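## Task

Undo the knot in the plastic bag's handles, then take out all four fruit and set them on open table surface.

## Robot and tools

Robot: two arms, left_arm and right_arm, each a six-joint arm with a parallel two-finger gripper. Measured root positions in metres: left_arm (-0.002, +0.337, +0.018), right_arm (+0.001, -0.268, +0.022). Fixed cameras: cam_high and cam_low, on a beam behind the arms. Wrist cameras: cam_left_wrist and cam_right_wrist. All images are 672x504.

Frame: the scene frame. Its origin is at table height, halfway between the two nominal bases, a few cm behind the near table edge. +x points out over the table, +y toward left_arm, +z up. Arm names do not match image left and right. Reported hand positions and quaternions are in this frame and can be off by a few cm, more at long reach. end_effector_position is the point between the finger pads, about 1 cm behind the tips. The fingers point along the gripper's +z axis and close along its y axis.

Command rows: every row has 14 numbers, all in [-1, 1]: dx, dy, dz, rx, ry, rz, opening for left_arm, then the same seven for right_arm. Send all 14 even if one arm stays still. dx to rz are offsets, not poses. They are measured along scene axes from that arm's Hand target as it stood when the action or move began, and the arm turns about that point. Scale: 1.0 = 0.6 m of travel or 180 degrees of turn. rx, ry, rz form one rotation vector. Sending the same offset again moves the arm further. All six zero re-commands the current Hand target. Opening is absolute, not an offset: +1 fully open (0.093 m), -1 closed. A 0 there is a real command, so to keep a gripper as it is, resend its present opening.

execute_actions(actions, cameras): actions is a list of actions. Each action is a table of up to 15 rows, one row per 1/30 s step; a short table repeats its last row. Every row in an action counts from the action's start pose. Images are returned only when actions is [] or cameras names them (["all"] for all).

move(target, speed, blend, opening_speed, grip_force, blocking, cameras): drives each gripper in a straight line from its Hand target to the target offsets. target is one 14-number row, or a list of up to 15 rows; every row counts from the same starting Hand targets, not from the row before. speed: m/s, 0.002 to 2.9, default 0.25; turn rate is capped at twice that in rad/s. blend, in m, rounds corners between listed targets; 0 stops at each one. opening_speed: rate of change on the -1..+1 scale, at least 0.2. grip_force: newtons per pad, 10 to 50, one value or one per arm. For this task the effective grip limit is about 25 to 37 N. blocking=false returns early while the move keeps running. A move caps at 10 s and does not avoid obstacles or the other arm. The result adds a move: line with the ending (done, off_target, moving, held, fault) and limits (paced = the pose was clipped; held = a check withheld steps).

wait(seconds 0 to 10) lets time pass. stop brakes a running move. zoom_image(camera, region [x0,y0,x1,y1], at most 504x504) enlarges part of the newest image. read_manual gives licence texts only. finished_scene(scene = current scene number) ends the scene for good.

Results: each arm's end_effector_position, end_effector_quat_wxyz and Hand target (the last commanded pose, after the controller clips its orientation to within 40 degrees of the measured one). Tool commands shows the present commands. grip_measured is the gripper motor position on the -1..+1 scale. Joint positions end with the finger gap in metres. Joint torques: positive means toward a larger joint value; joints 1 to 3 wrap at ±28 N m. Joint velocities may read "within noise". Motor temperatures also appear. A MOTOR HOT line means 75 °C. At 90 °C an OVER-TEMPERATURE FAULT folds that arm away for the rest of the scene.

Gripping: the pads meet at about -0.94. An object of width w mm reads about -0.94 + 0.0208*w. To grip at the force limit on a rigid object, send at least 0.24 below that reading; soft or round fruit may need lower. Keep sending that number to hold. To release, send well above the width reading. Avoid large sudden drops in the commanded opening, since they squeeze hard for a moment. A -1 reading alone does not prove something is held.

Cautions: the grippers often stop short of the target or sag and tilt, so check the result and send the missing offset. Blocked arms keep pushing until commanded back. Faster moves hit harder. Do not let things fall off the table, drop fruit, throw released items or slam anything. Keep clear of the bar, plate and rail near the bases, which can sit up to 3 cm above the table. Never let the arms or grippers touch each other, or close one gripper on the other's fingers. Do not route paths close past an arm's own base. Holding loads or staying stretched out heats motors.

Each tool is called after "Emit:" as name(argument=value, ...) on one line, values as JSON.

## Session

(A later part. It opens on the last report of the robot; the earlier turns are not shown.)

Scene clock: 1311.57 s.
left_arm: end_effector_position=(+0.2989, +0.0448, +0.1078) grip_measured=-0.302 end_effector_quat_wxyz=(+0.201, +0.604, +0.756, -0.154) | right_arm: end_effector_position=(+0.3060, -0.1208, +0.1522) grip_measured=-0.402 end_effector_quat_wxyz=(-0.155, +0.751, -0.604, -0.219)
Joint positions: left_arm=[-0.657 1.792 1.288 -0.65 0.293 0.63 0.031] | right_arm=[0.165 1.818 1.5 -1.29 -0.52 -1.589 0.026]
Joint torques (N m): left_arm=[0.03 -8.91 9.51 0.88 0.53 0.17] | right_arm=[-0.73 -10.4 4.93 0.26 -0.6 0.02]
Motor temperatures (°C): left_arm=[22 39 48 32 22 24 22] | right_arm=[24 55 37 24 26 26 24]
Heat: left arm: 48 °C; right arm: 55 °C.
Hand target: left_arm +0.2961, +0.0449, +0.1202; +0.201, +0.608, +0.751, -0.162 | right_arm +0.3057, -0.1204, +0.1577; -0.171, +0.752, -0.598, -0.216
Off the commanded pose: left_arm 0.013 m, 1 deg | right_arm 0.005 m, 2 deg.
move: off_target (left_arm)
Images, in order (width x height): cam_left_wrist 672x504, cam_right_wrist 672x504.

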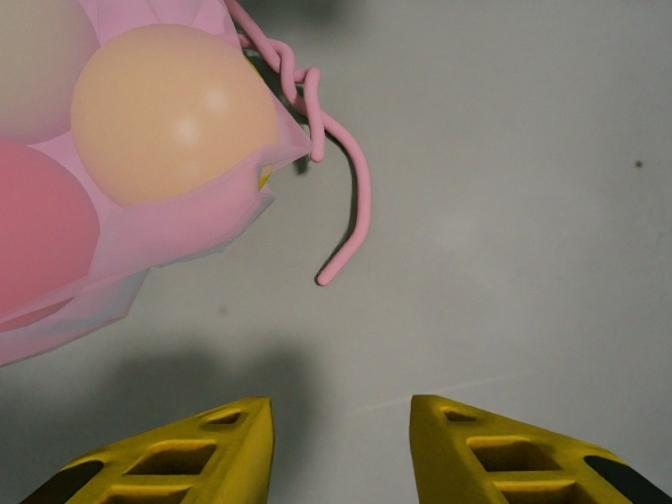

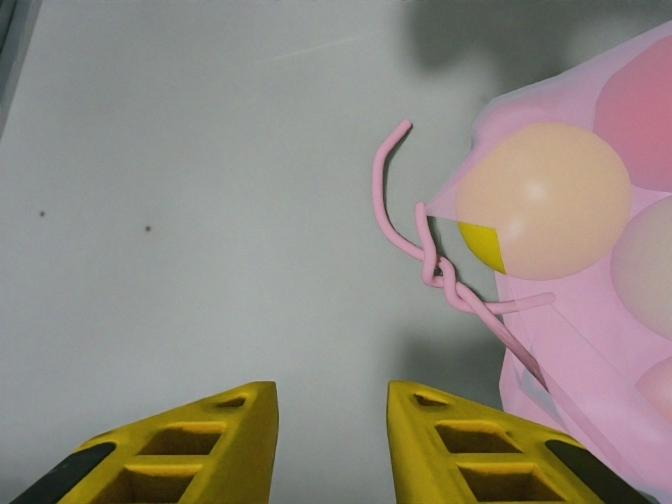

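Emit:
move(target=[0, 0, 0, 0, 0, 0, -0.3, 0.0655, 0.0507, -0.06, -0.011, 0.0052, -0.4505, -0.55], speed=0.18, cameras=["cam_right_wrist"])

Scene clock: 1355.93 s.
left_arm: end_effector_position=(+0.2987, +0.0449, +0.1077) grip_measured=-0.302 end_effector_quat_wxyz=(+0.201, +0.604, +0.756, -0.154) | right_arm: end_effector_position=(+0.3401, -0.0953, +0.1222) grip_measured=-0.547 end_effector_quat_wxyz=(+0.244, -0.186, +0.951, +0.048)
Joint positions: left_arm=[-0.657 1.792 1.288 -0.651 0.293 0.63 0.031] | right_arm=[0.469 1.574 1.073 -0.572 0.08 0.1 0.019]
Joint torques (N m): left_arm=[0.08 -8.96 9.52 0.87 0.54 0.18] | right_arm=[0.62 -5.96 6.87 1.41 0.15 0.24]
Motor temperatures (°C): left_arm=[22 44 52 30 22 24 22] | right_arm=[24 56 36 25 26 26 24]
Heat: left arm: 52 °C; right arm: 56 °C.
Hand target: left_arm +0.2961, +0.0450, +0.1202; +0.201, +0.608, +0.751, -0.163 | right_arm +0.3450, -0.0900, +0.1217; +0.255, -0.183, +0.948, +0.049
Off the commanded pose: left_arm 0.013 m, 1 deg | right_arm 0.007 m, 1 deg.
move: off_target (left_arm)
Images, in order (width x height): cam_right_wrist 672x504.

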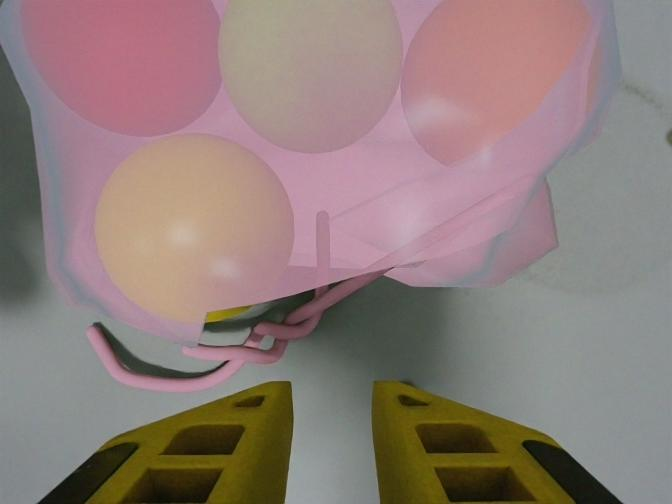

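Emit:
zoom_image(camera="cam_right_wrist", region=[80, 190, 420, 400])

Scaled by 1.482 from the camera's 672x504 image, which has a finer 960x720 frame.

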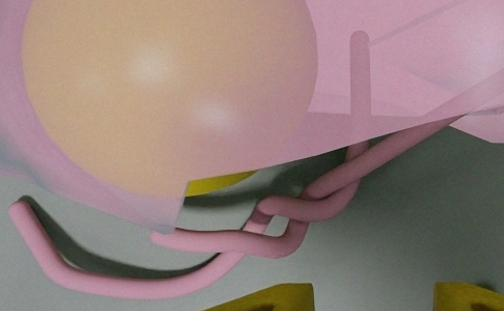

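Emit:
move(target=[0, 0, 0, 0, 0, 0, -0.3, -0.025, -0.01, 0.0, 0, 0, 0.422, -0.55], speed=0.18, cameras=["cam_right_wrist"])

Scene clock: 1394.40 s.
left_arm: end_effector_position=(+0.2987, +0.0449, +0.1077) grip_measured=-0.302 end_effector_quat_wxyz=(+0.201, +0.604, +0.756, -0.154) | right_arm: end_effector_position=(+0.3266, -0.0975, +0.1197) grip_measured=-0.548 end_effector_quat_wxyz=(-0.169, +0.728, -0.637, -0.187)
Joint positions: left_arm=[-0.657 1.792 1.288 -0.651 0.293 0.63 0.031] | right_arm=[0.231 1.846 1.414 -1.05 -0.481 -1.409 0.019]
Joint torques (N m): left_arm=[0.03 -9.01 9.48 0.84 0.54 0.17] | right_arm=[-0.91 -7.06 8.69 0.21 -0.58 0.01]
Motor temperatures (°C): left_arm=[22 45 53 30 22 24 22] | right_arm=[24 50 39 28 25 26 24]
Heat: left arm: 53 °C; right arm: 50 °C.
Hand target: left_arm +0.2961, +0.0450, +0.1202; +0.201, +0.608, +0.751, -0.163 | right_arm +0.3300, -0.0960, +0.1217; -0.170, +0.728, -0.635, -0.195
Off the commanded pose: left_arm 0.013 m, 1 deg | right_arm 0.004 m, 1 deg.
move: off_target (left_arm)
Images, in order (width x height): cam_right_wrist 672x504.

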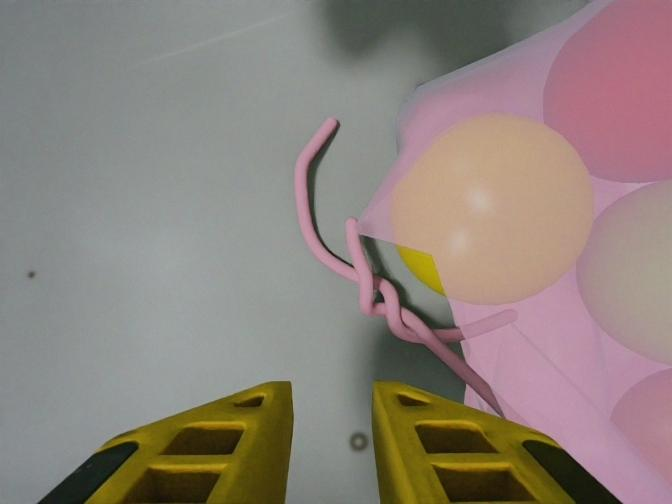

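Emit:
move(target=[0, 0, 0, 0, 0, 0, -0.3, 0.0055, 0.062, -0.118, 0, 0, 0, -0.7], speed=0.12, cameras=["cam_right_wrist"])

Scene clock: 1406.03 s.
left_arm: end_effector_position=(+0.2987, +0.0449, +0.1077) grip_measured=-0.302 end_effector_quat_wxyz=(+0.201, +0.604, +0.756, -0.154) | right_arm: end_effector_position=(+0.3352, -0.0626, +0.0582) grip_measured=-0.698 end_effector_quat_wxyz=(-0.173, +0.730, -0.634, -0.190)
Joint positions: left_arm=[-0.657 1.792 1.288 -0.651 0.293 0.63 0.031] | right_arm=[0.309 1.973 1.324 -0.79 -0.481 -1.328 0.012]
Joint torques (N m): left_arm=[0.08 -8.92 9.44 0.84 0.55 0.17] | right_arm=[0.49 -8.14 5.29 0.62 -0.46 0.23]
Heat: left arm: 53 °C; right arm: 50 °C.
Hand target: left_arm +0.2961, +0.0450, +0.1202; +0.201, +0.608, +0.751, -0.163 | right_arm +0.3332, -0.0588, +0.0508; -0.170, +0.728, -0.634, -0.195
Off the commanded pose: left_arm 0.013 m, 1 deg | right_arm 0.008 m, 1 deg.
move: off_target (left_arm)
Images, in order (width x height): cam_right_wrist 672x504.

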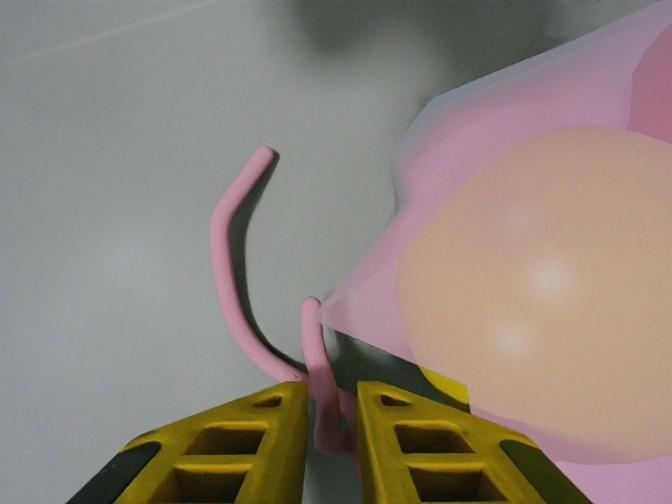

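Emit:
move(target=[0, 0, 0, 0, 0, 0, -0.3, -0.0125, 0.023, -0.06, 0, 0, 0, -0.7], speed=0.06, cameras=["cam_right_wrist"])

Scene clock: 1416.20 s.
left_arm: end_effector_position=(+0.2987, +0.0449, +0.1077) grip_measured=-0.302 end_effector_quat_wxyz=(+0.201, +0.604, +0.756, -0.154) | right_arm: end_effector_position=(+0.3300, -0.0471, +0.0303) grip_measured=-0.698 end_effector_quat_wxyz=(-0.182, +0.729, -0.632, -0.191)
Joint positions: left_arm=[-0.657 1.792 1.288 -0.651 0.293 0.63 0.031] | right_arm=[0.348 2.01 1.247 -0.64 -0.487 -1.282 0.012]
Joint torques (N m): left_arm=[0.09 -8.91 9.51 0.85 0.54 0.16] | right_arm=[0.53 -7.02 4.6 0.76 -0.37 0.22]
Heat: left arm: 53 °C; right arm: 50 °C.
Hand target: left_arm +0.2961, +0.0450, +0.1202; +0.201, +0.608, +0.751, -0.163 | right_arm +0.3258, -0.0450, +0.0148; -0.170, +0.728, -0.635, -0.195
Off the commanded pose: left_arm 0.013 m, 1 deg | right_arm 0.016 m, 1 deg.
move: off_target (left_arm, right_arm)
Images, in order (width x height): cam_right_wrist 672x504.

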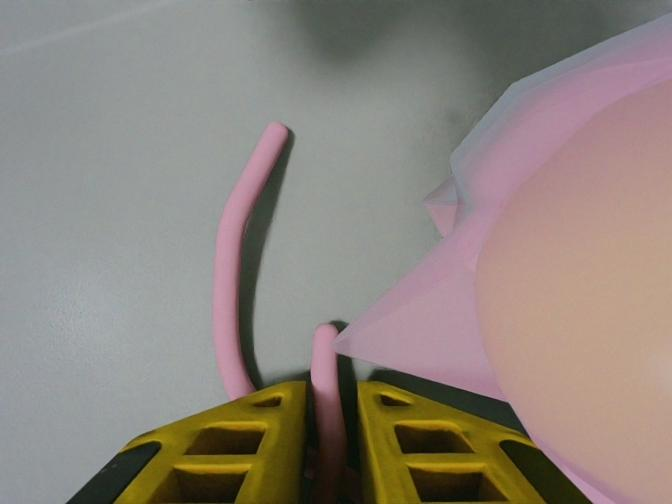

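Emit:
move(target=[0,0,0,0,0,0,-0.3,0,0,0,0,0,0,-1], opening_speed=0.4, cameras=["cam_right_wrist"])

Scene clock: 1440.40 s.
left_arm: end_effector_position=(+0.2987, +0.0449, +0.1077) grip_measured=-0.302 end_effector_quat_wxyz=(+0.201, +0.604, +0.756, -0.154) | right_arm: end_effector_position=(+0.3307, -0.0461, +0.0296) grip_measured=-0.893 end_effector_quat_wxyz=(-0.184, +0.728, -0.631, -0.193)
Joint positions: left_arm=[-0.657 1.792 1.288 -0.651 0.293 0.63 0.031] | right_arm=[0.348 2.013 1.247 -0.633 -0.492 -1.281 0.002]
Joint torques (N m): left_arm=[0.09 -8.98 9.42 0.84 0.54 0.18] | right_arm=[0.5 -7.45 4.55 0.7 -0.31 0.2]
Heat: left arm: 54 °C; right arm: 51 °C.
Hand target: left_arm +0.2961, +0.0450, +0.1202; +0.201, +0.608, +0.751, -0.163 | right_arm +0.3257, -0.0451, +0.0148; -0.170, +0.728, -0.635, -0.195
Off the commanded pose: left_arm 0.013 m, 1 deg | right_arm 0.016 m, 2 deg.
move: off_target (left_arm, right_arm)
Images, in order (width x height): cam_right_wrist 672x504.

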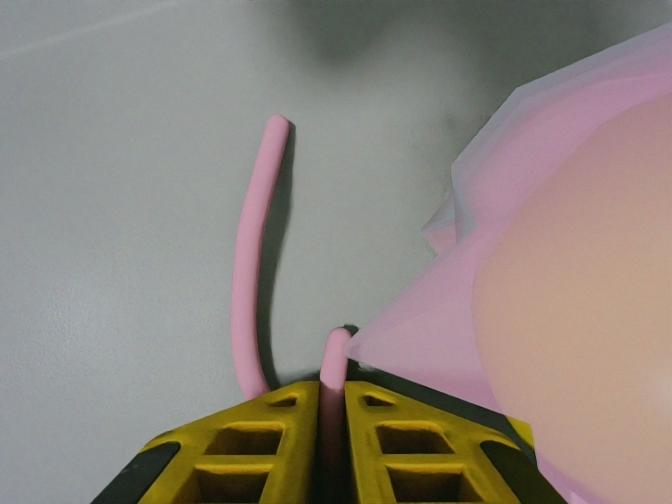

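Emit:
move(target=[-0.077,0.258,0.04,0,0,0,-0.3,-0.018,0.1,0.075,0,0,0,-1], speed=0.08, cameras=["cam_right_wrist","cam_high"])

Scene clock: 1449.90 s.
left_arm: end_effector_position=(+0.2626, +0.1983, +0.1449) grip_measured=-0.302 end_effector_quat_wxyz=(+0.212, +0.607, +0.752, -0.146) | right_arm: end_effector_position=(+0.3127, +0.0112, +0.0531) grip_measured=-0.893 end_effector_quat_wxyz=(-0.170, +0.727, -0.634, -0.201)
Joint positions: left_arm=[-0.252 1.391 1.042 -0.926 0.427 1.043 0.031] | right_arm=[0.507 2.013 1.345 -0.683 -0.466 -1.106 0.002]
Joint torques (N m): left_arm=[0.25 -5.71 6.22 0.61 0.68 0.14] | right_arm=[0.61 -10.19 8.51 0.43 -0.25 0.24]
Heat: left arm: 53 °C; right arm: 50 °C.
Hand target: left_arm +0.2500, +0.1998, +0.1442; +0.201, +0.608, +0.751, -0.162 | right_arm +0.3150, +0.0150, +0.0599; -0.170, +0.728, -0.635, -0.195
Off the commanded pose: left_arm 0.013 m, 2 deg | right_arm 0.008 m, 1 deg.
move: off_target (left_arm)
Images, in order (width x height): cam_high 672x504, cam_right_wrist 672x504.

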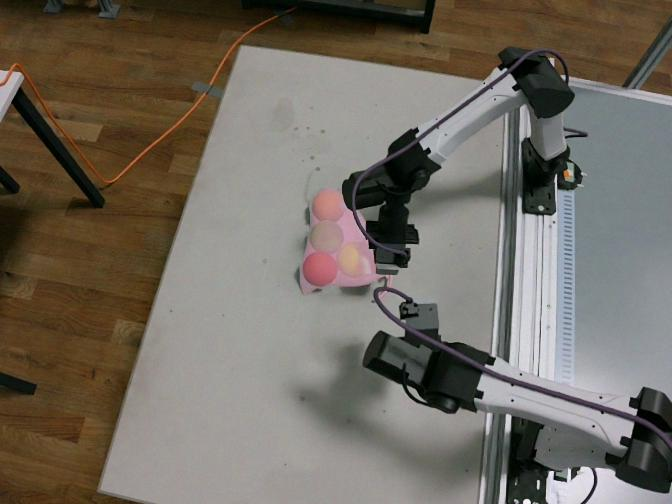

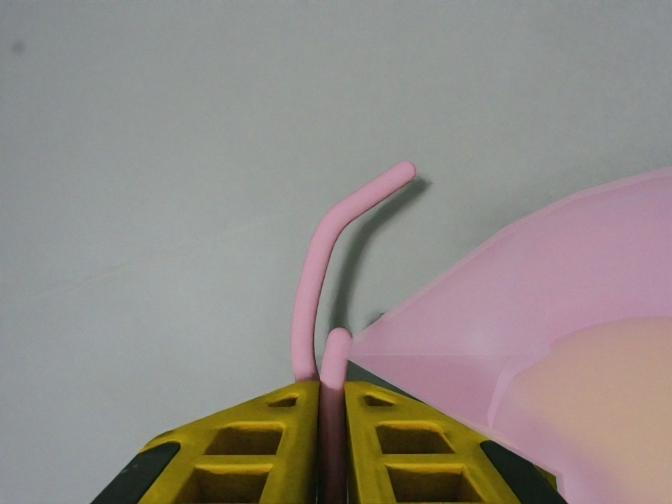

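Emit:
wait(seconds=0, cameras=["cam_high","cam_low"])

Emit:
zoom_image(camera="cam_high", region=[290, 170, 450, 310])

Scene clock: 1451.93 s.
left_arm: end_effector_position=(+0.2625, +0.1983, +0.1449) grip_measured=-0.302 end_effector_quat_wxyz=(+0.212, +0.607, +0.752, -0.146) | right_arm: end_effector_position=(+0.3126, +0.0112, +0.0530) grip_measured=-0.893 end_effector_quat_wxyz=(-0.170, +0.727, -0.634, -0.201)
Joint positions: left_arm=[-0.252 1.391 1.042 -0.927 0.427 1.044 0.031] | right_arm=[0.507 2.013 1.345 -0.683 -0.466 -1.106 0.002]
Joint torques (N m): left_arm=[0.21 -5.63 6.09 0.58 0.71 0.17] | right_arm=[0.73 -10.32 8.49 0.42 -0.23 0.23]
Heat: left arm: 52 °C; right arm: 50 °C.
Hand target: left_arm +0.2500, +0.1998, +0.1442; +0.201, +0.608, +0.751, -0.162 | right_arm +0.3150, +0.0149, +0.0598; -0.170, +0.728, -0.635, -0.195
Tool commands: left_gripper/opening=-0.3 right_gripper/opening=-1.0
Off the commanded pose: left_arm 0.013 m, 2 deg | right_arm 0.008 m, 1 deg.
Images, in order (width x height): cam_high 672x504, cam_low 672x504.

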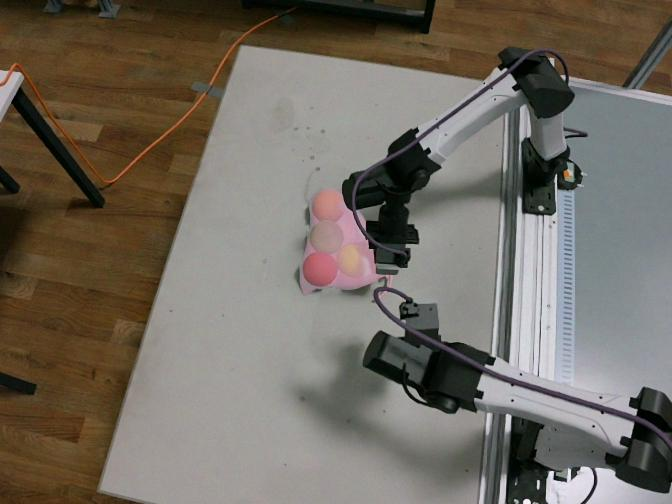

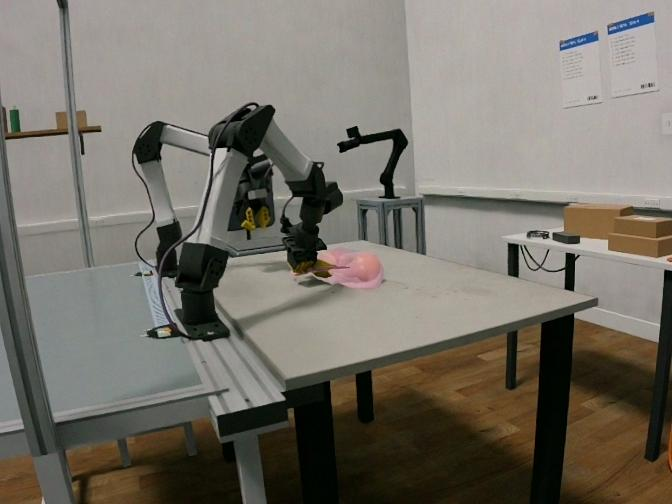

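Scaled by 3.150 from the camera's 672x504 image, which has a finer 960x720 frame.

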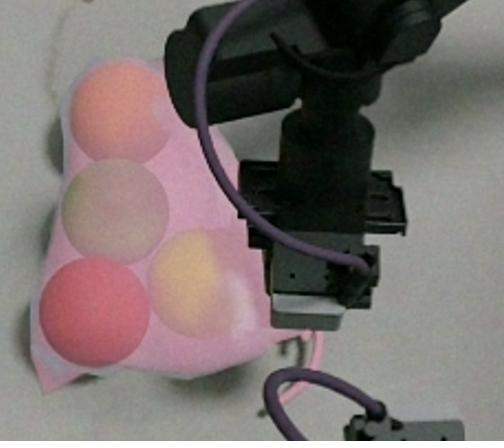

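Emit:
move(target=[0,0,0,0,0,0,-0.3,-0.017,0.07,0.03,0,0,0,-1], speed=0.08, cameras=["cam_left_wrist","cam_right_wrist"])

Scene clock: 1458.73 s.
left_arm: end_effector_position=(+0.2624, +0.1983, +0.1448) grip_measured=-0.302 end_effector_quat_wxyz=(+0.212, +0.607, +0.752, -0.147) | right_arm: end_effector_position=(+0.3042, +0.0546, +0.0800) grip_measured=-0.893 end_effector_quat_wxyz=(-0.181, +0.729, -0.630, -0.198)
Joint positions: left_arm=[-0.252 1.391 1.042 -0.927 0.427 1.044 0.031] | right_arm=[0.613 2.013 1.446 -0.713 -0.439 -0.995 0.002]
Joint torques (N m): left_arm=[0.25 -5.65 6.2 0.59 0.71 0.18] | right_arm=[0.43 -8.77 8.9 0.53 -0.22 0.22]
Heat: left arm: 51 °C; right arm: 51 °C.
Hand target: left_arm +0.2499, +0.1998, +0.1442; +0.201, +0.608, +0.751, -0.162 | right_arm +0.3048, +0.0570, +0.0779; -0.170, +0.728, -0.634, -0.195
Off the commanded pose: left_arm 0.013 m, 2 deg | right_arm 0.003 m, 1 deg.
move: off_target (left_arm)
Images, in order (width x height): cam_left_wrist 672x504, cam_right_wrist 672x504.

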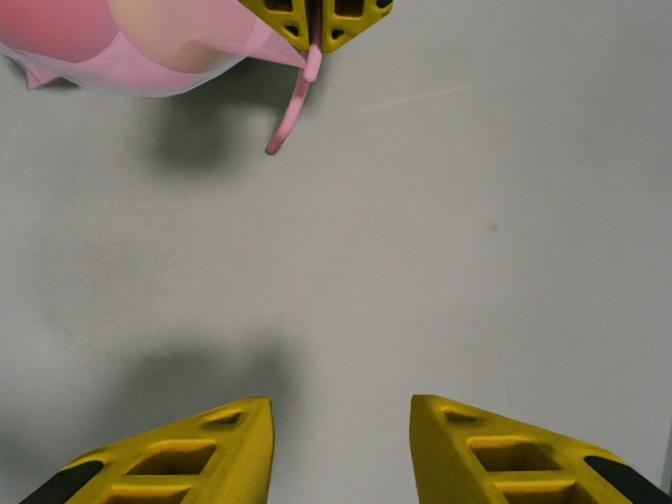

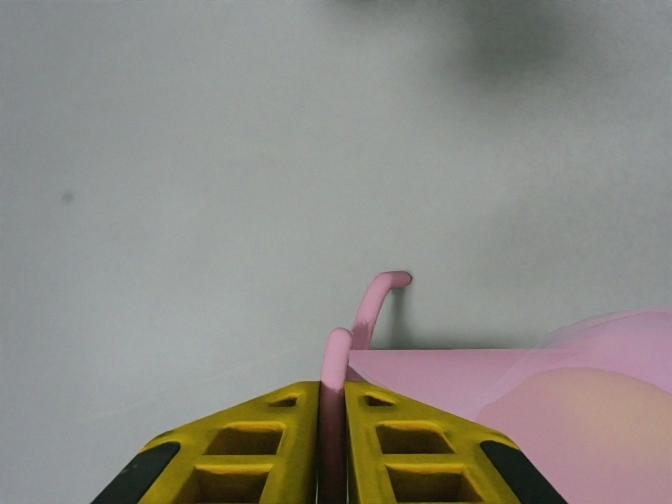

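Emit:
move(target=[0,0,0,0,0,0,-0.3,-0.01,0.03,0.1,0,0,0,-1], speed=0.08, cameras=["cam_left_wrist","cam_right_wrist","cam_high"])

Emit:
zoom_image(camera="cam_high", region=[290, 170, 450, 310])

Scene clock: 1477.23 s.
left_arm: end_effector_position=(+0.2624, +0.1983, +0.1448) grip_measured=-0.302 end_effector_quat_wxyz=(+0.212, +0.607, +0.752, -0.147) | right_arm: end_effector_position=(+0.2992, +0.0718, +0.1288) grip_measured=-0.893 end_effector_quat_wxyz=(-0.168, +0.727, -0.634, -0.200)
Joint positions: left_arm=[-0.252 1.391 1.042 -0.927 0.427 1.044 0.031] | right_arm=[0.658 2.013 1.649 -0.921 -0.426 -0.945 0.002]
Joint torques (N m): left_arm=[0.23 -5.63 6.19 0.59 0.71 0.15] | right_arm=[0.57 -10.92 9.13 0.53 -0.21 0.27]
Motor temperatures (°C): left_arm=[22 37 49 29 22 24 22] | right_arm=[24 51 38 26 25 26 24]
Heat: left arm: 49 °C; right arm: 51 °C.
Hand target: left_arm +0.2499, +0.1998, +0.1442; +0.201, +0.608, +0.751, -0.162 | right_arm +0.2988, +0.0749, +0.1378; -0.170, +0.728, -0.634, -0.195
Off the commanded pose: left_arm 0.013 m, 2 deg | right_arm 0.010 m, 1 deg.
move: off_target (left_arm)
Images, in order (width x height): cam_high 672x504, cam_left_wrist 672x504, cam_right_wrist 672x504.

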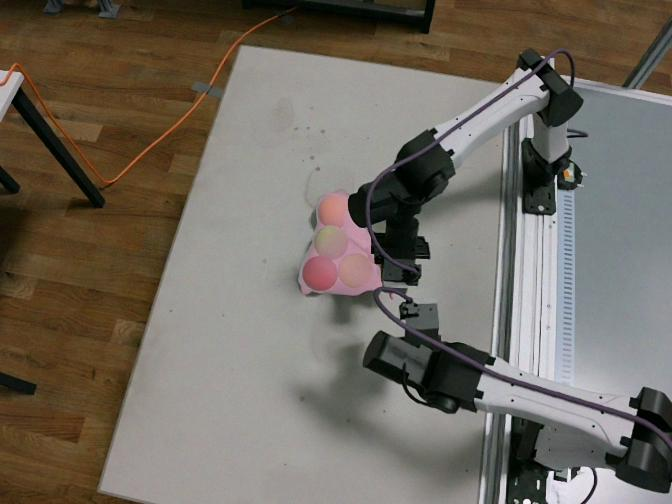

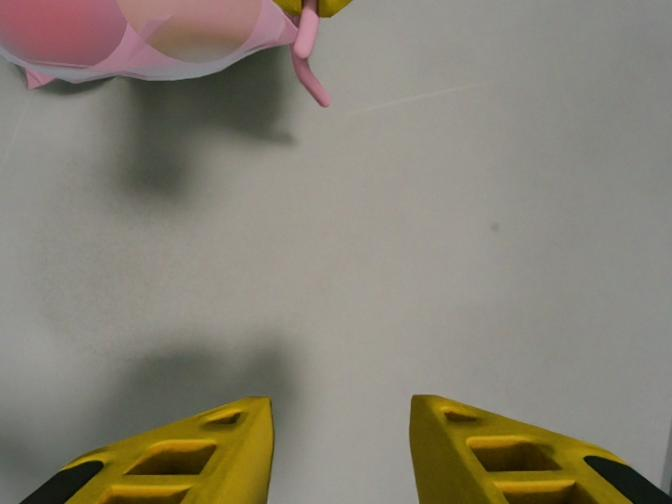

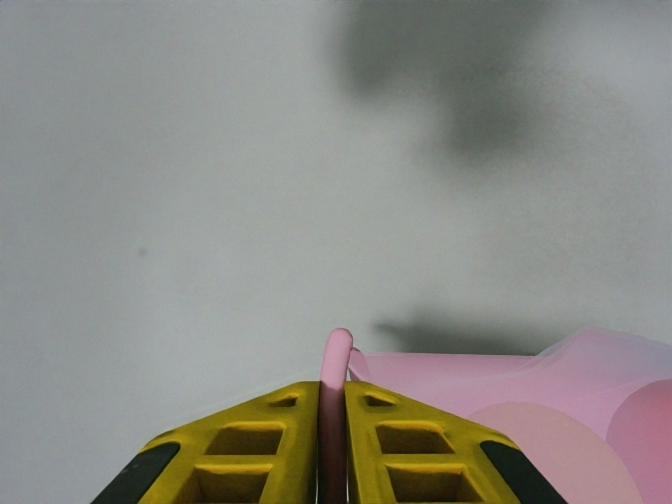

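Scaled by 3.150 from the camera's 672x504 image, which has a finer 960x720 frame.

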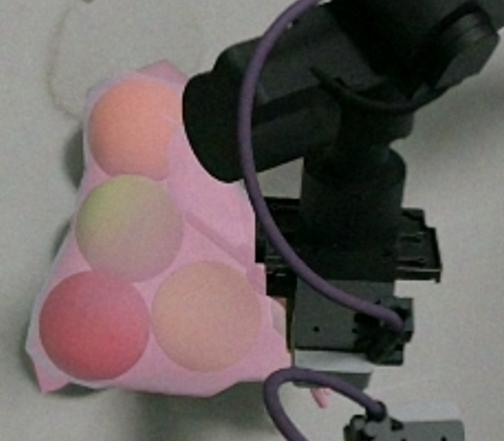

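Emit:
move(target=[0,0,0,0,0,0,-0.3,0,0.01,0.075,0,0,0,-1], speed=0.07, cameras=["cam_left_wrist","cam_low"])

Emit:
zoom_image(camera="cam_low", region=[260, 210, 410, 310])

Scene clock: 1491.90 s.
left_arm: end_effector_position=(+0.2624, +0.1983, +0.1448) grip_measured=-0.302 end_effector_quat_wxyz=(+0.212, +0.607, +0.752, -0.147) | right_arm: end_effector_position=(+0.3007, +0.0777, +0.1807) grip_measured=-0.893 end_effector_quat_wxyz=(-0.176, +0.727, -0.633, -0.198)
Joint positions: left_arm=[-0.252 1.391 1.042 -0.927 0.427 1.044 0.031] | right_arm=[0.67 2.013 1.85 -1.1 -0.42 -0.931 0.002]
Joint torques (N m): left_arm=[0.23 -5.76 6.2 0.6 0.71 0.18] | right_arm=[0.7 -9.59 9.22 0.56 -0.22 0.25]
Heat: left arm: 48 °C; right arm: 52 °C.
Hand target: left_arm +0.2499, +0.1998, +0.1442; +0.201, +0.608, +0.751, -0.162 | right_arm +0.2988, +0.0810, +0.1828; -0.170, +0.728, -0.634, -0.195
Off the commanded pose: left_arm 0.013 m, 2 deg | right_arm 0.004 m, 1 deg.
move: off_target (left_arm)
Images, in order (width x height): cam_low 672x504, cam_left_wrist 672x504.

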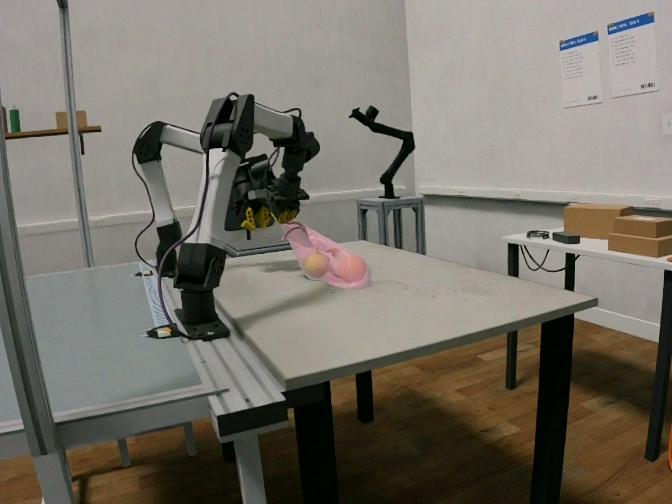

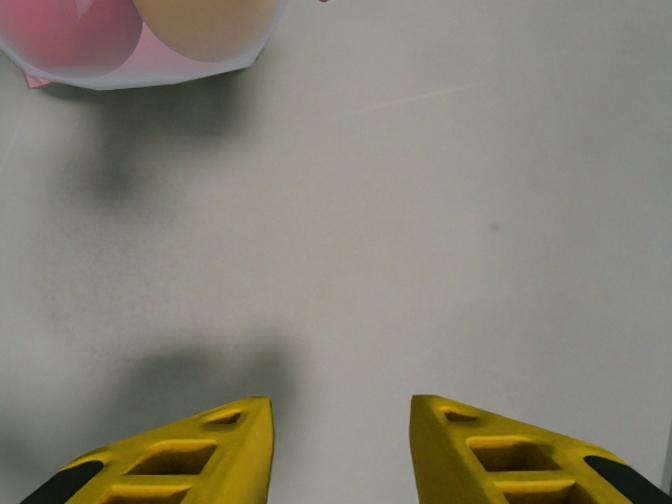

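Scaled by 3.360 from the camera's 672x504 image, which has a finer 960x720 frame.

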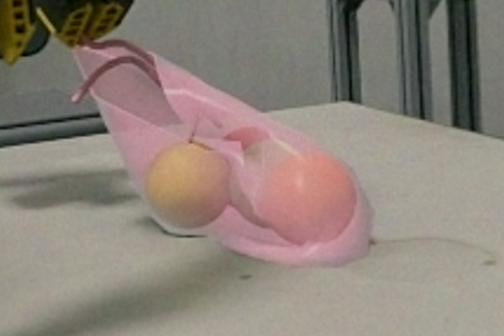

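Emit:
zoom_image(camera="cam_low", region=[276, 212, 336, 257])

Scaled by 8.400 from the camera's 672x504 image, which has a finer 960x720 frame.

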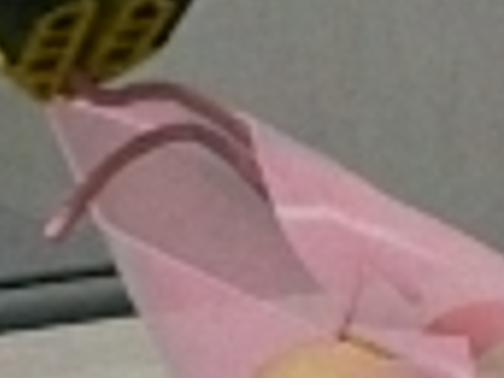

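Emit:
move(target=[0,0,0,0,0,0,-0.3,-0.05,0.06,0.05,0,0,0,-1], speed=0.07, cameras=["cam_right_wrist","cam_low"])

Emit:
zoom_image(camera="cam_low", region=[270, 195, 375, 295])

Scene clock: 1504.83 s.
left_arm: end_effector_position=(+0.2624, +0.1983, +0.1448) grip_measured=-0.302 end_effector_quat_wxyz=(+0.212, +0.607, +0.752, -0.147) | right_arm: end_effector_position=(+0.2693, +0.1142, +0.2143) grip_measured=-0.893 end_effector_quat_wxyz=(-0.178, +0.729, -0.631, -0.198)
Joint positions: left_arm=[-0.252 1.391 1.042 -0.927 0.427 1.044 0.031] | right_arm=[0.789 2.03 1.998 -1.18 -0.382 -0.813 0.002]
Joint torques (N m): left_arm=[0.17 -5.64 6.17 0.61 0.72 0.18] | right_arm=[0.39 -8.95 9.43 0.68 -0.23 0.23]
Heat: left arm: 47 °C; right arm: 52 °C.
Hand target: left_arm +0.2499, +0.1998, +0.1442; +0.201, +0.608, +0.751, -0.162 | right_arm +0.2687, +0.1170, +0.2129; -0.170, +0.728, -0.634, -0.195
Off the commanded pose: left_arm 0.013 m, 2 deg | right_arm 0.003 m, 1 deg.
move: off_target (left_arm)
Images, in order (width x height): cam_low 672x504, cam_right_wrist 672x504.

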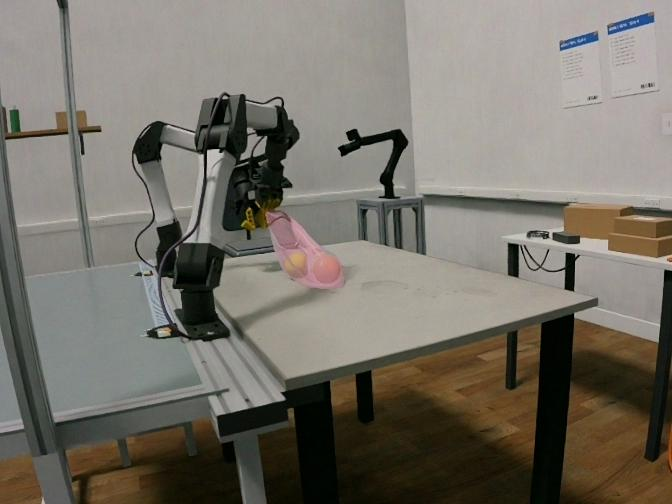

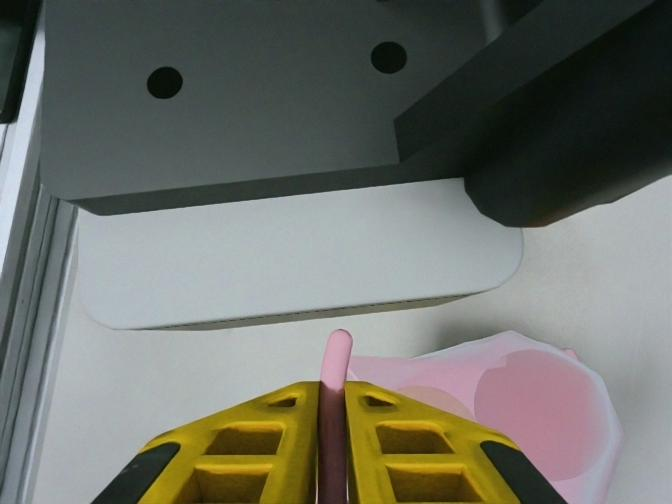

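Scaled by 4.800 from the camera's 672x504 image, which has a finer 960x720 frame.

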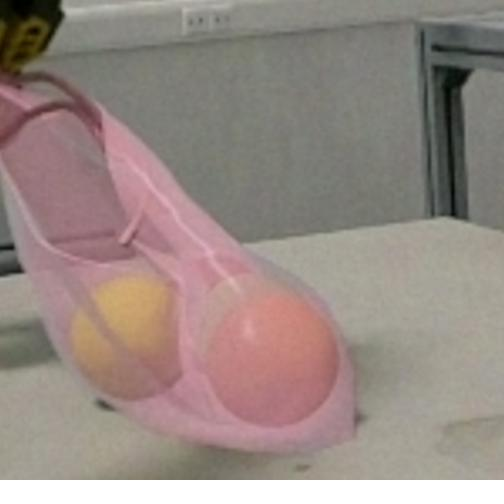

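Emit:
move(target=[[0,0.167,0.043,0,0,0,-0.3,0,0,0,0,0,0,-1],[0.25,0.117,0.193,0,0,-0.111,-0.3,0,0,0,0,0,0,-1],[0.25,-0.083,0.226,0,0,-0.111,-0.3,0,0,0,0,0,0,-1]], speed=0.15, blend=[0.03,0.03,0], cameras=["cam_left_wrist"])

Scene clock: 1533.33 s.
left_arm: end_effector_position=(+0.4040, +0.1520, +0.2791) grip_measured=-0.302 end_effector_quat_wxyz=(+0.264, +0.710, +0.638, -0.136) | right_arm: end_effector_position=(+0.2692, +0.1141, +0.2142) grip_measured=-0.893 end_effector_quat_wxyz=(-0.178, +0.728, -0.631, -0.198)
Joint positions: left_arm=[-0.251 2.077 2.373 -1.535 0.505 1.343 0.031] | right_arm=[0.789 2.03 1.998 -1.181 -0.382 -0.813 0.002]
Joint torques (N m): left_arm=[-0.23 -7.83 8.61 0.68 0.72 -0.11] | right_arm=[0.5 -8.87 9.33 0.67 -0.19 0.2]
Motor temperatures (°C): left_arm=[22 35 47 28 22 24 22] | right_arm=[24 51 43 26 25 26 25]
Heat: left arm: 47 °C; right arm: 51 °C.
Hand target: left_arm +0.3999, +0.1499, +0.2798; +0.170, +0.729, +0.634, -0.195 | right_arm +0.2687, +0.1170, +0.2129; -0.170, +0.728, -0.634, -0.195
Off the commanded pose: left_arm 0.005 m, 13 deg | right_arm 0.003 m, 1 deg.
joint sent to its limit (left arm) — joint 4 (wrist pitch), lower limit. The joint targets are off in orientation, not in position.
move: off_target (left_arm)
Images, in order (width x height): cam_left_wrist 672x504.

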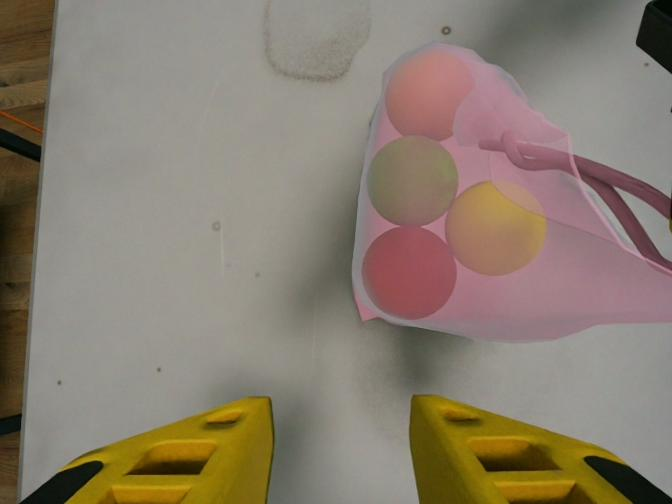

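Emit:
zoom_image(camera="cam_left_wrist", region=[440, 90, 672, 290])

Scaled by 2.172 from the camera's 672x504 image, which has a finer 960x720 frame.

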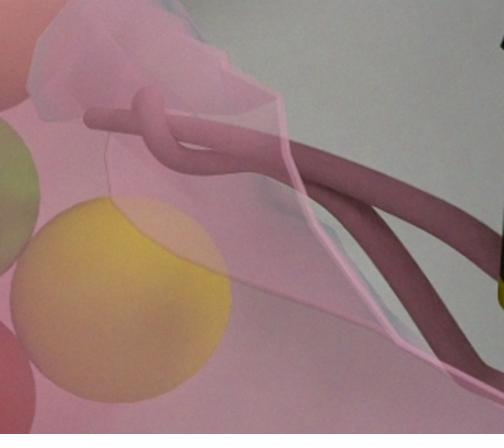

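Emit:
move(target=[0,0,0,0,0,0,-0.3,-0.025,0,0.09,0,0,0,-1], speed=0.07, cameras=["cam_left_wrist"])

Emit:
zoom_image(camera="cam_left_wrist", region=[440, 80, 672, 280])

Scene clock: 1550.10 s.
left_arm: end_effector_position=(+0.4040, +0.1520, +0.2791) grip_measured=-0.302 end_effector_quat_wxyz=(+0.264, +0.710, +0.638, -0.136) | right_arm: end_effector_position=(+0.2563, +0.1137, +0.2682) grip_measured=-0.893 end_effector_quat_wxyz=(-0.178, +0.727, -0.633, -0.197)
Joint positions: left_arm=[-0.251 2.077 2.373 -1.535 0.505 1.342 0.031] | right_arm=[0.816 2.08 2.301 -1.423 -0.369 -0.782 0.002]
Joint torques (N m): left_arm=[-0.29 -7.83 8.64 0.66 0.74 -0.16] | right_arm=[0.68 -8.92 8.95 0.68 -0.24 0.25]
Heat: left arm: 47 °C; right arm: 51 °C.
Hand target: left_arm +0.3999, +0.1499, +0.2798; +0.170, +0.729, +0.634, -0.195 | right_arm +0.2539, +0.1169, +0.2669; -0.170, +0.728, -0.635, -0.195
Off the commanded pose: left_arm 0.005 m, 13 deg | right_arm 0.004 m, 1 deg.
joint sent to its limit (left arm) — joint 4 (wrist pitch), lower limit. The joint targets are off in orientation, not in position.
move: off_target (left_arm)
Images, in order (width x height): cam_left_wrist 672x504.

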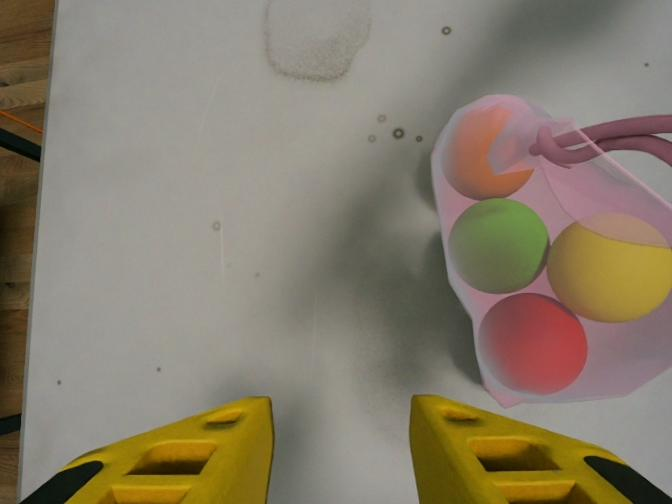

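Scaled by 2.172 from the camera's 672x504 image, which has a finer 960x720 frame.

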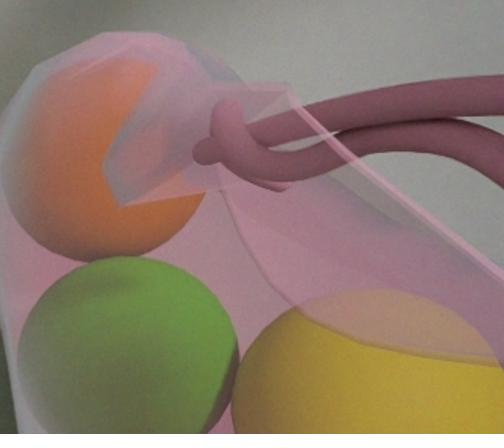

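Emit:
move(target=[0,0,0,0,0,0,-0.3,-0.03,0.01,0.045,0,0,0,-1], speed=0.05, cameras=["cam_left_wrist"])

Emit:
zoom_image(camera="cam_left_wrist", region=[440, 60, 672, 260])

Scene clock: 1555.73 s.
left_arm: end_effector_position=(+0.4040, +0.1520, +0.2791) grip_measured=-0.302 end_effector_quat_wxyz=(+0.264, +0.710, +0.638, -0.136) | right_arm: end_effector_position=(+0.2373, +0.1199, +0.2948) grip_measured=-0.893 end_effector_quat_wxyz=(-0.178, +0.727, -0.633, -0.197)
Joint positions: left_arm=[-0.251 2.077 2.373 -1.535 0.505 1.342 0.031] | right_arm=[0.864 2.128 2.497 -1.555 -0.353 -0.735 0.002]
Joint torques (N m): left_arm=[-0.2 -7.82 8.58 0.67 0.72 -0.12] | right_arm=[0.47 -8.9 8.42 0.8 -0.21 0.21]
Heat: left arm: 47 °C; right arm: 52 °C.
Hand target: left_arm +0.3999, +0.1499, +0.2798; +0.170, +0.729, +0.634, -0.195 | right_arm +0.2358, +0.1230, +0.2939; -0.170, +0.728, -0.635, -0.195
Off the commanded pose: left_arm 0.005 m, 13 deg | right_arm 0.003 m, 1 deg.
joint sent to its limit (left arm) — joint 4 (wrist pitch), lower limit. The joint targets are off in orientation, not in position.
joint sent to its limit (right arm) — joint 4 (wrist pitch), lower limit. The joint targets still meet the commanded pose.
move: off_target (left_arm)
Images, in order (width x height): cam_left_wrist 672x504.

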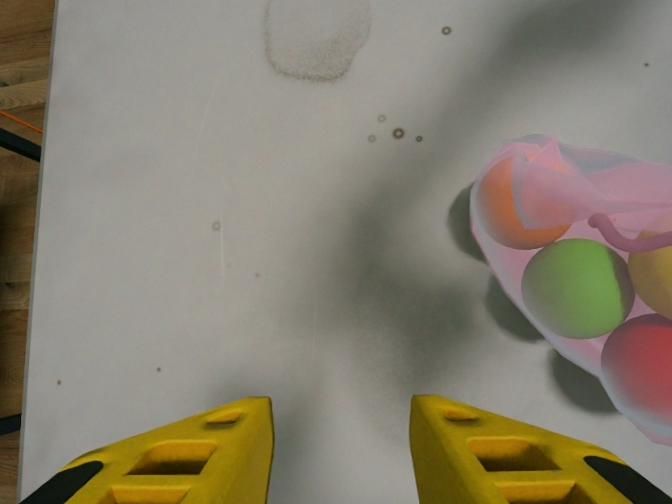

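Scaled by 2.172 from the camera's 672x504 image, which has a finer 960x720 frame.

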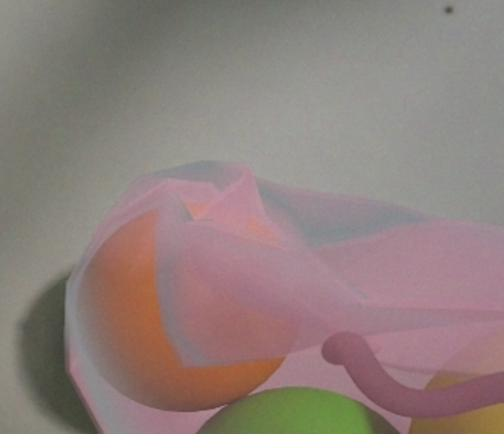

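Emit:
wait(seconds=0, cameras=["cam_low"])

Emit:
zoom_image(camera="cam_low", region=[235, 180, 345, 295])

Scene clock: 1561.07 s.
left_arm: end_effector_position=(+0.4040, +0.1520, +0.2791) grip_measured=-0.302 end_effector_quat_wxyz=(+0.264, +0.710, +0.638, -0.136) | right_arm: end_effector_position=(+0.2372, +0.1198, +0.2948) grip_measured=-0.893 end_effector_quat_wxyz=(-0.178, +0.727, -0.633, -0.197)
Joint positions: left_arm=[-0.251 2.077 2.373 -1.535 0.505 1.342 0.031] | right_arm=[0.864 2.128 2.497 -1.555 -0.353 -0.735 0.002]
Joint torques (N m): left_arm=[-0.23 -7.82 8.57 0.67 0.74 -0.13] | right_arm=[0.49 -8.85 8.31 0.75 -0.21 0.23]
Heat: left arm: 47 °C; right arm: 53 °C.
Hand target: left_arm +0.3999, +0.1499, +0.2798; +0.170, +0.729, +0.634, -0.195 | right_arm +0.2358, +0.1230, +0.2939; -0.170, +0.728, -0.634, -0.195
Tool commands: left_gripper/opening=-0.3 right_gripper/opening=-1.0
Off the commanded pose: left_arm 0.005 m, 13 deg | right_arm 0.004 m, 1 deg.
Images, in order (width x height): cam_low 672x504.

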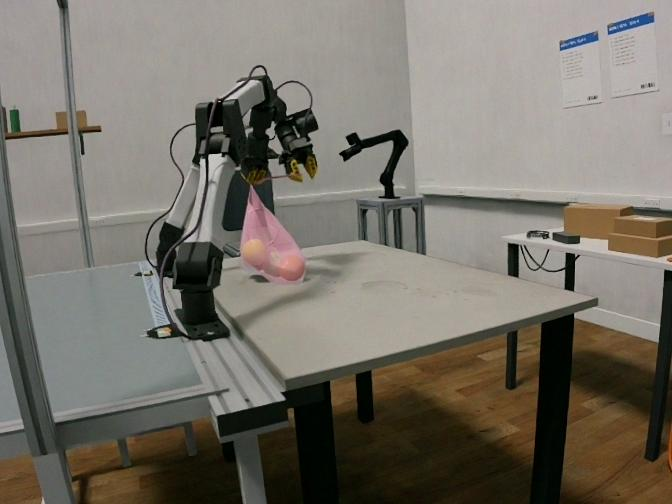

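Scaled by 4.383 from the camera's 672x504 image, which has a finer 960x720 frame.

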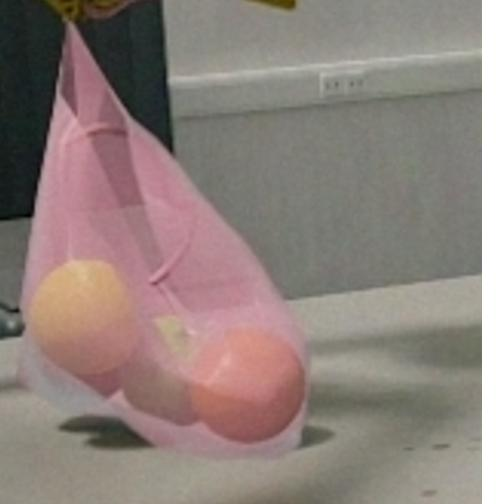

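Emit:
move(target=[-0.1,0.19,-0.016,0,0,0,-0.3,0.107,-0.122,-0.2,0,0,0,-1], speed=0.1, cameras=["cam_left_wrist","cam_low","cam_high"])

Emit:
zoom_image(camera="cam_low", region=[240, 200, 350, 300])

Scene clock: 1569.67 s.
left_arm: end_effector_position=(+0.3513, +0.2636, +0.2660) grip_measured=-0.302 end_effector_quat_wxyz=(+0.248, +0.706, +0.653, -0.119) | right_arm: end_effector_position=(+0.2996, +0.0479, +0.1570) grip_measured=-0.893 end_effector_quat_wxyz=(-0.141, +0.725, -0.646, -0.194)
Joint positions: left_arm=[0.024 1.782 1.932 -1.539 0.523 1.626 0.031] | right_arm=[0.621 1.996 1.757 -1.115 -0.411 -0.977 0.002]
Joint torques (N m): left_arm=[0.01 -8.59 5.38 0.38 0.57 0.11] | right_arm=[-0.42 -14.17 5.27 0.83 -0.48 0.04]
Heat: left arm: 47 °C; right arm: 54 °C.
Hand target: left_arm +0.3399, +0.2640, +0.2701; +0.170, +0.729, +0.634, -0.195 | right_arm +0.2999, +0.0498, +0.1740; -0.171, +0.728, -0.635, -0.195
Off the commanded pose: left_arm 0.012 m, 13 deg | right_arm 0.017 m, 4 deg.
joint sent to its limit (left arm) — joint 4 (wrist pitch), lower limit. The joint targets are off in orientation, not in position.
move: off_target (left_arm, right_arm)
Images, in order (width x height): cam_high 672x504, cam_low 672x504, cam_left_wrist 672x504.

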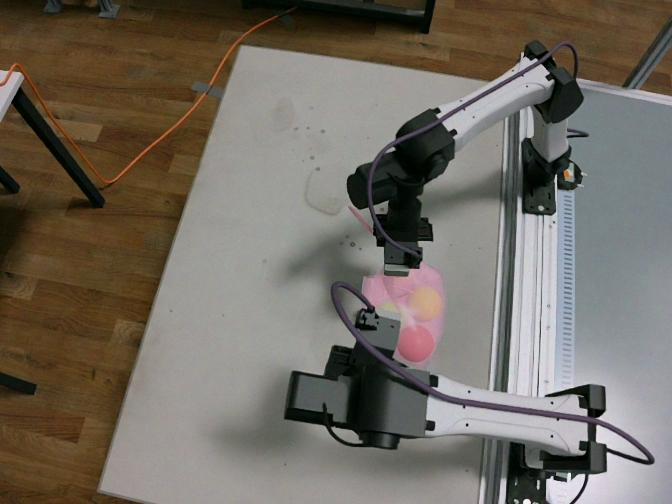

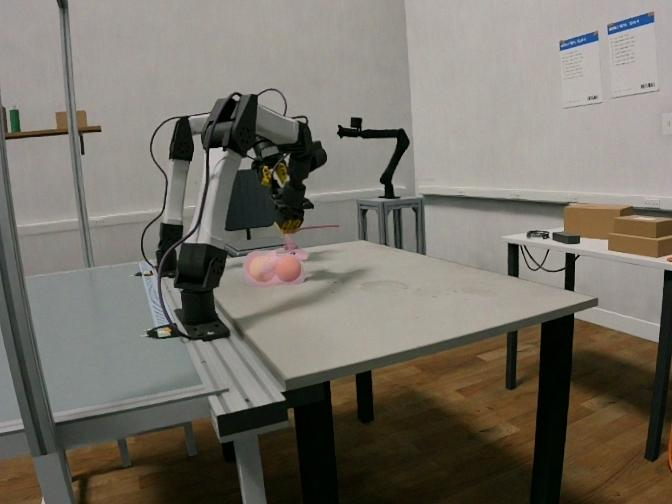

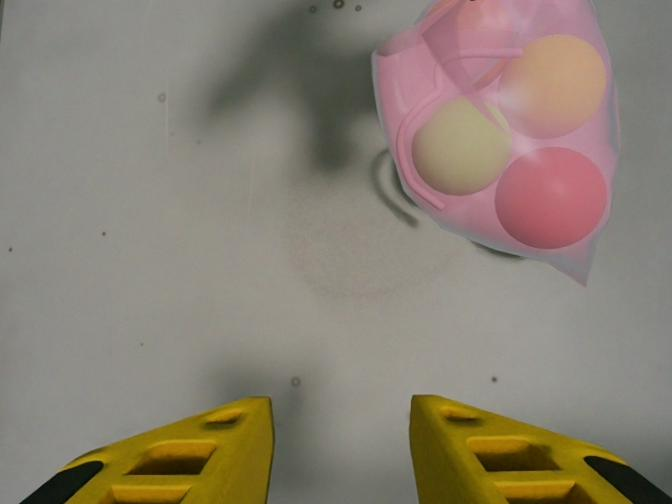

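Scaled by 4.582 from the camera's 672x504 image, which has a finer 960x720 frame.

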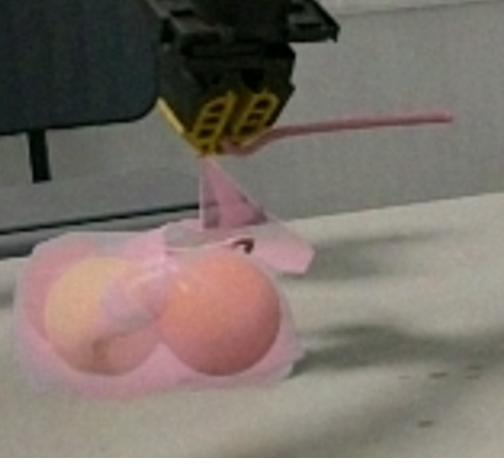

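Emit:
zoom_image(camera="cam_left_wrist", region=[350, 0, 640, 290])

Emit:
zoom_image(camera="cam_high", region=[330, 190, 470, 380])

Scaled by 1.738 from the camera's 672x504 image, which has a finer 960x720 frame.

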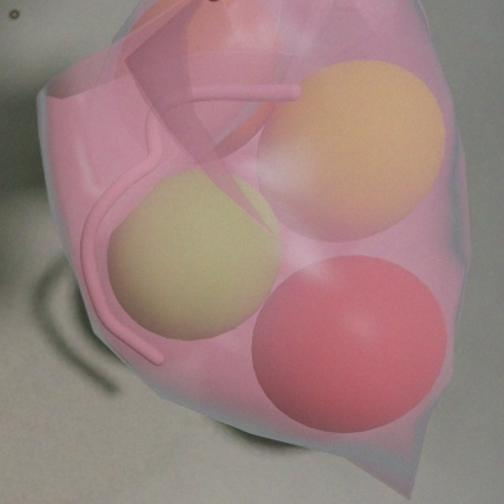

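Scaled by 2.653 from the camera's 672x504 image, which has a finer 960x720 frame.

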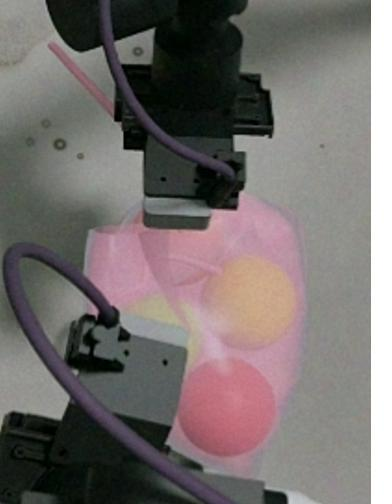

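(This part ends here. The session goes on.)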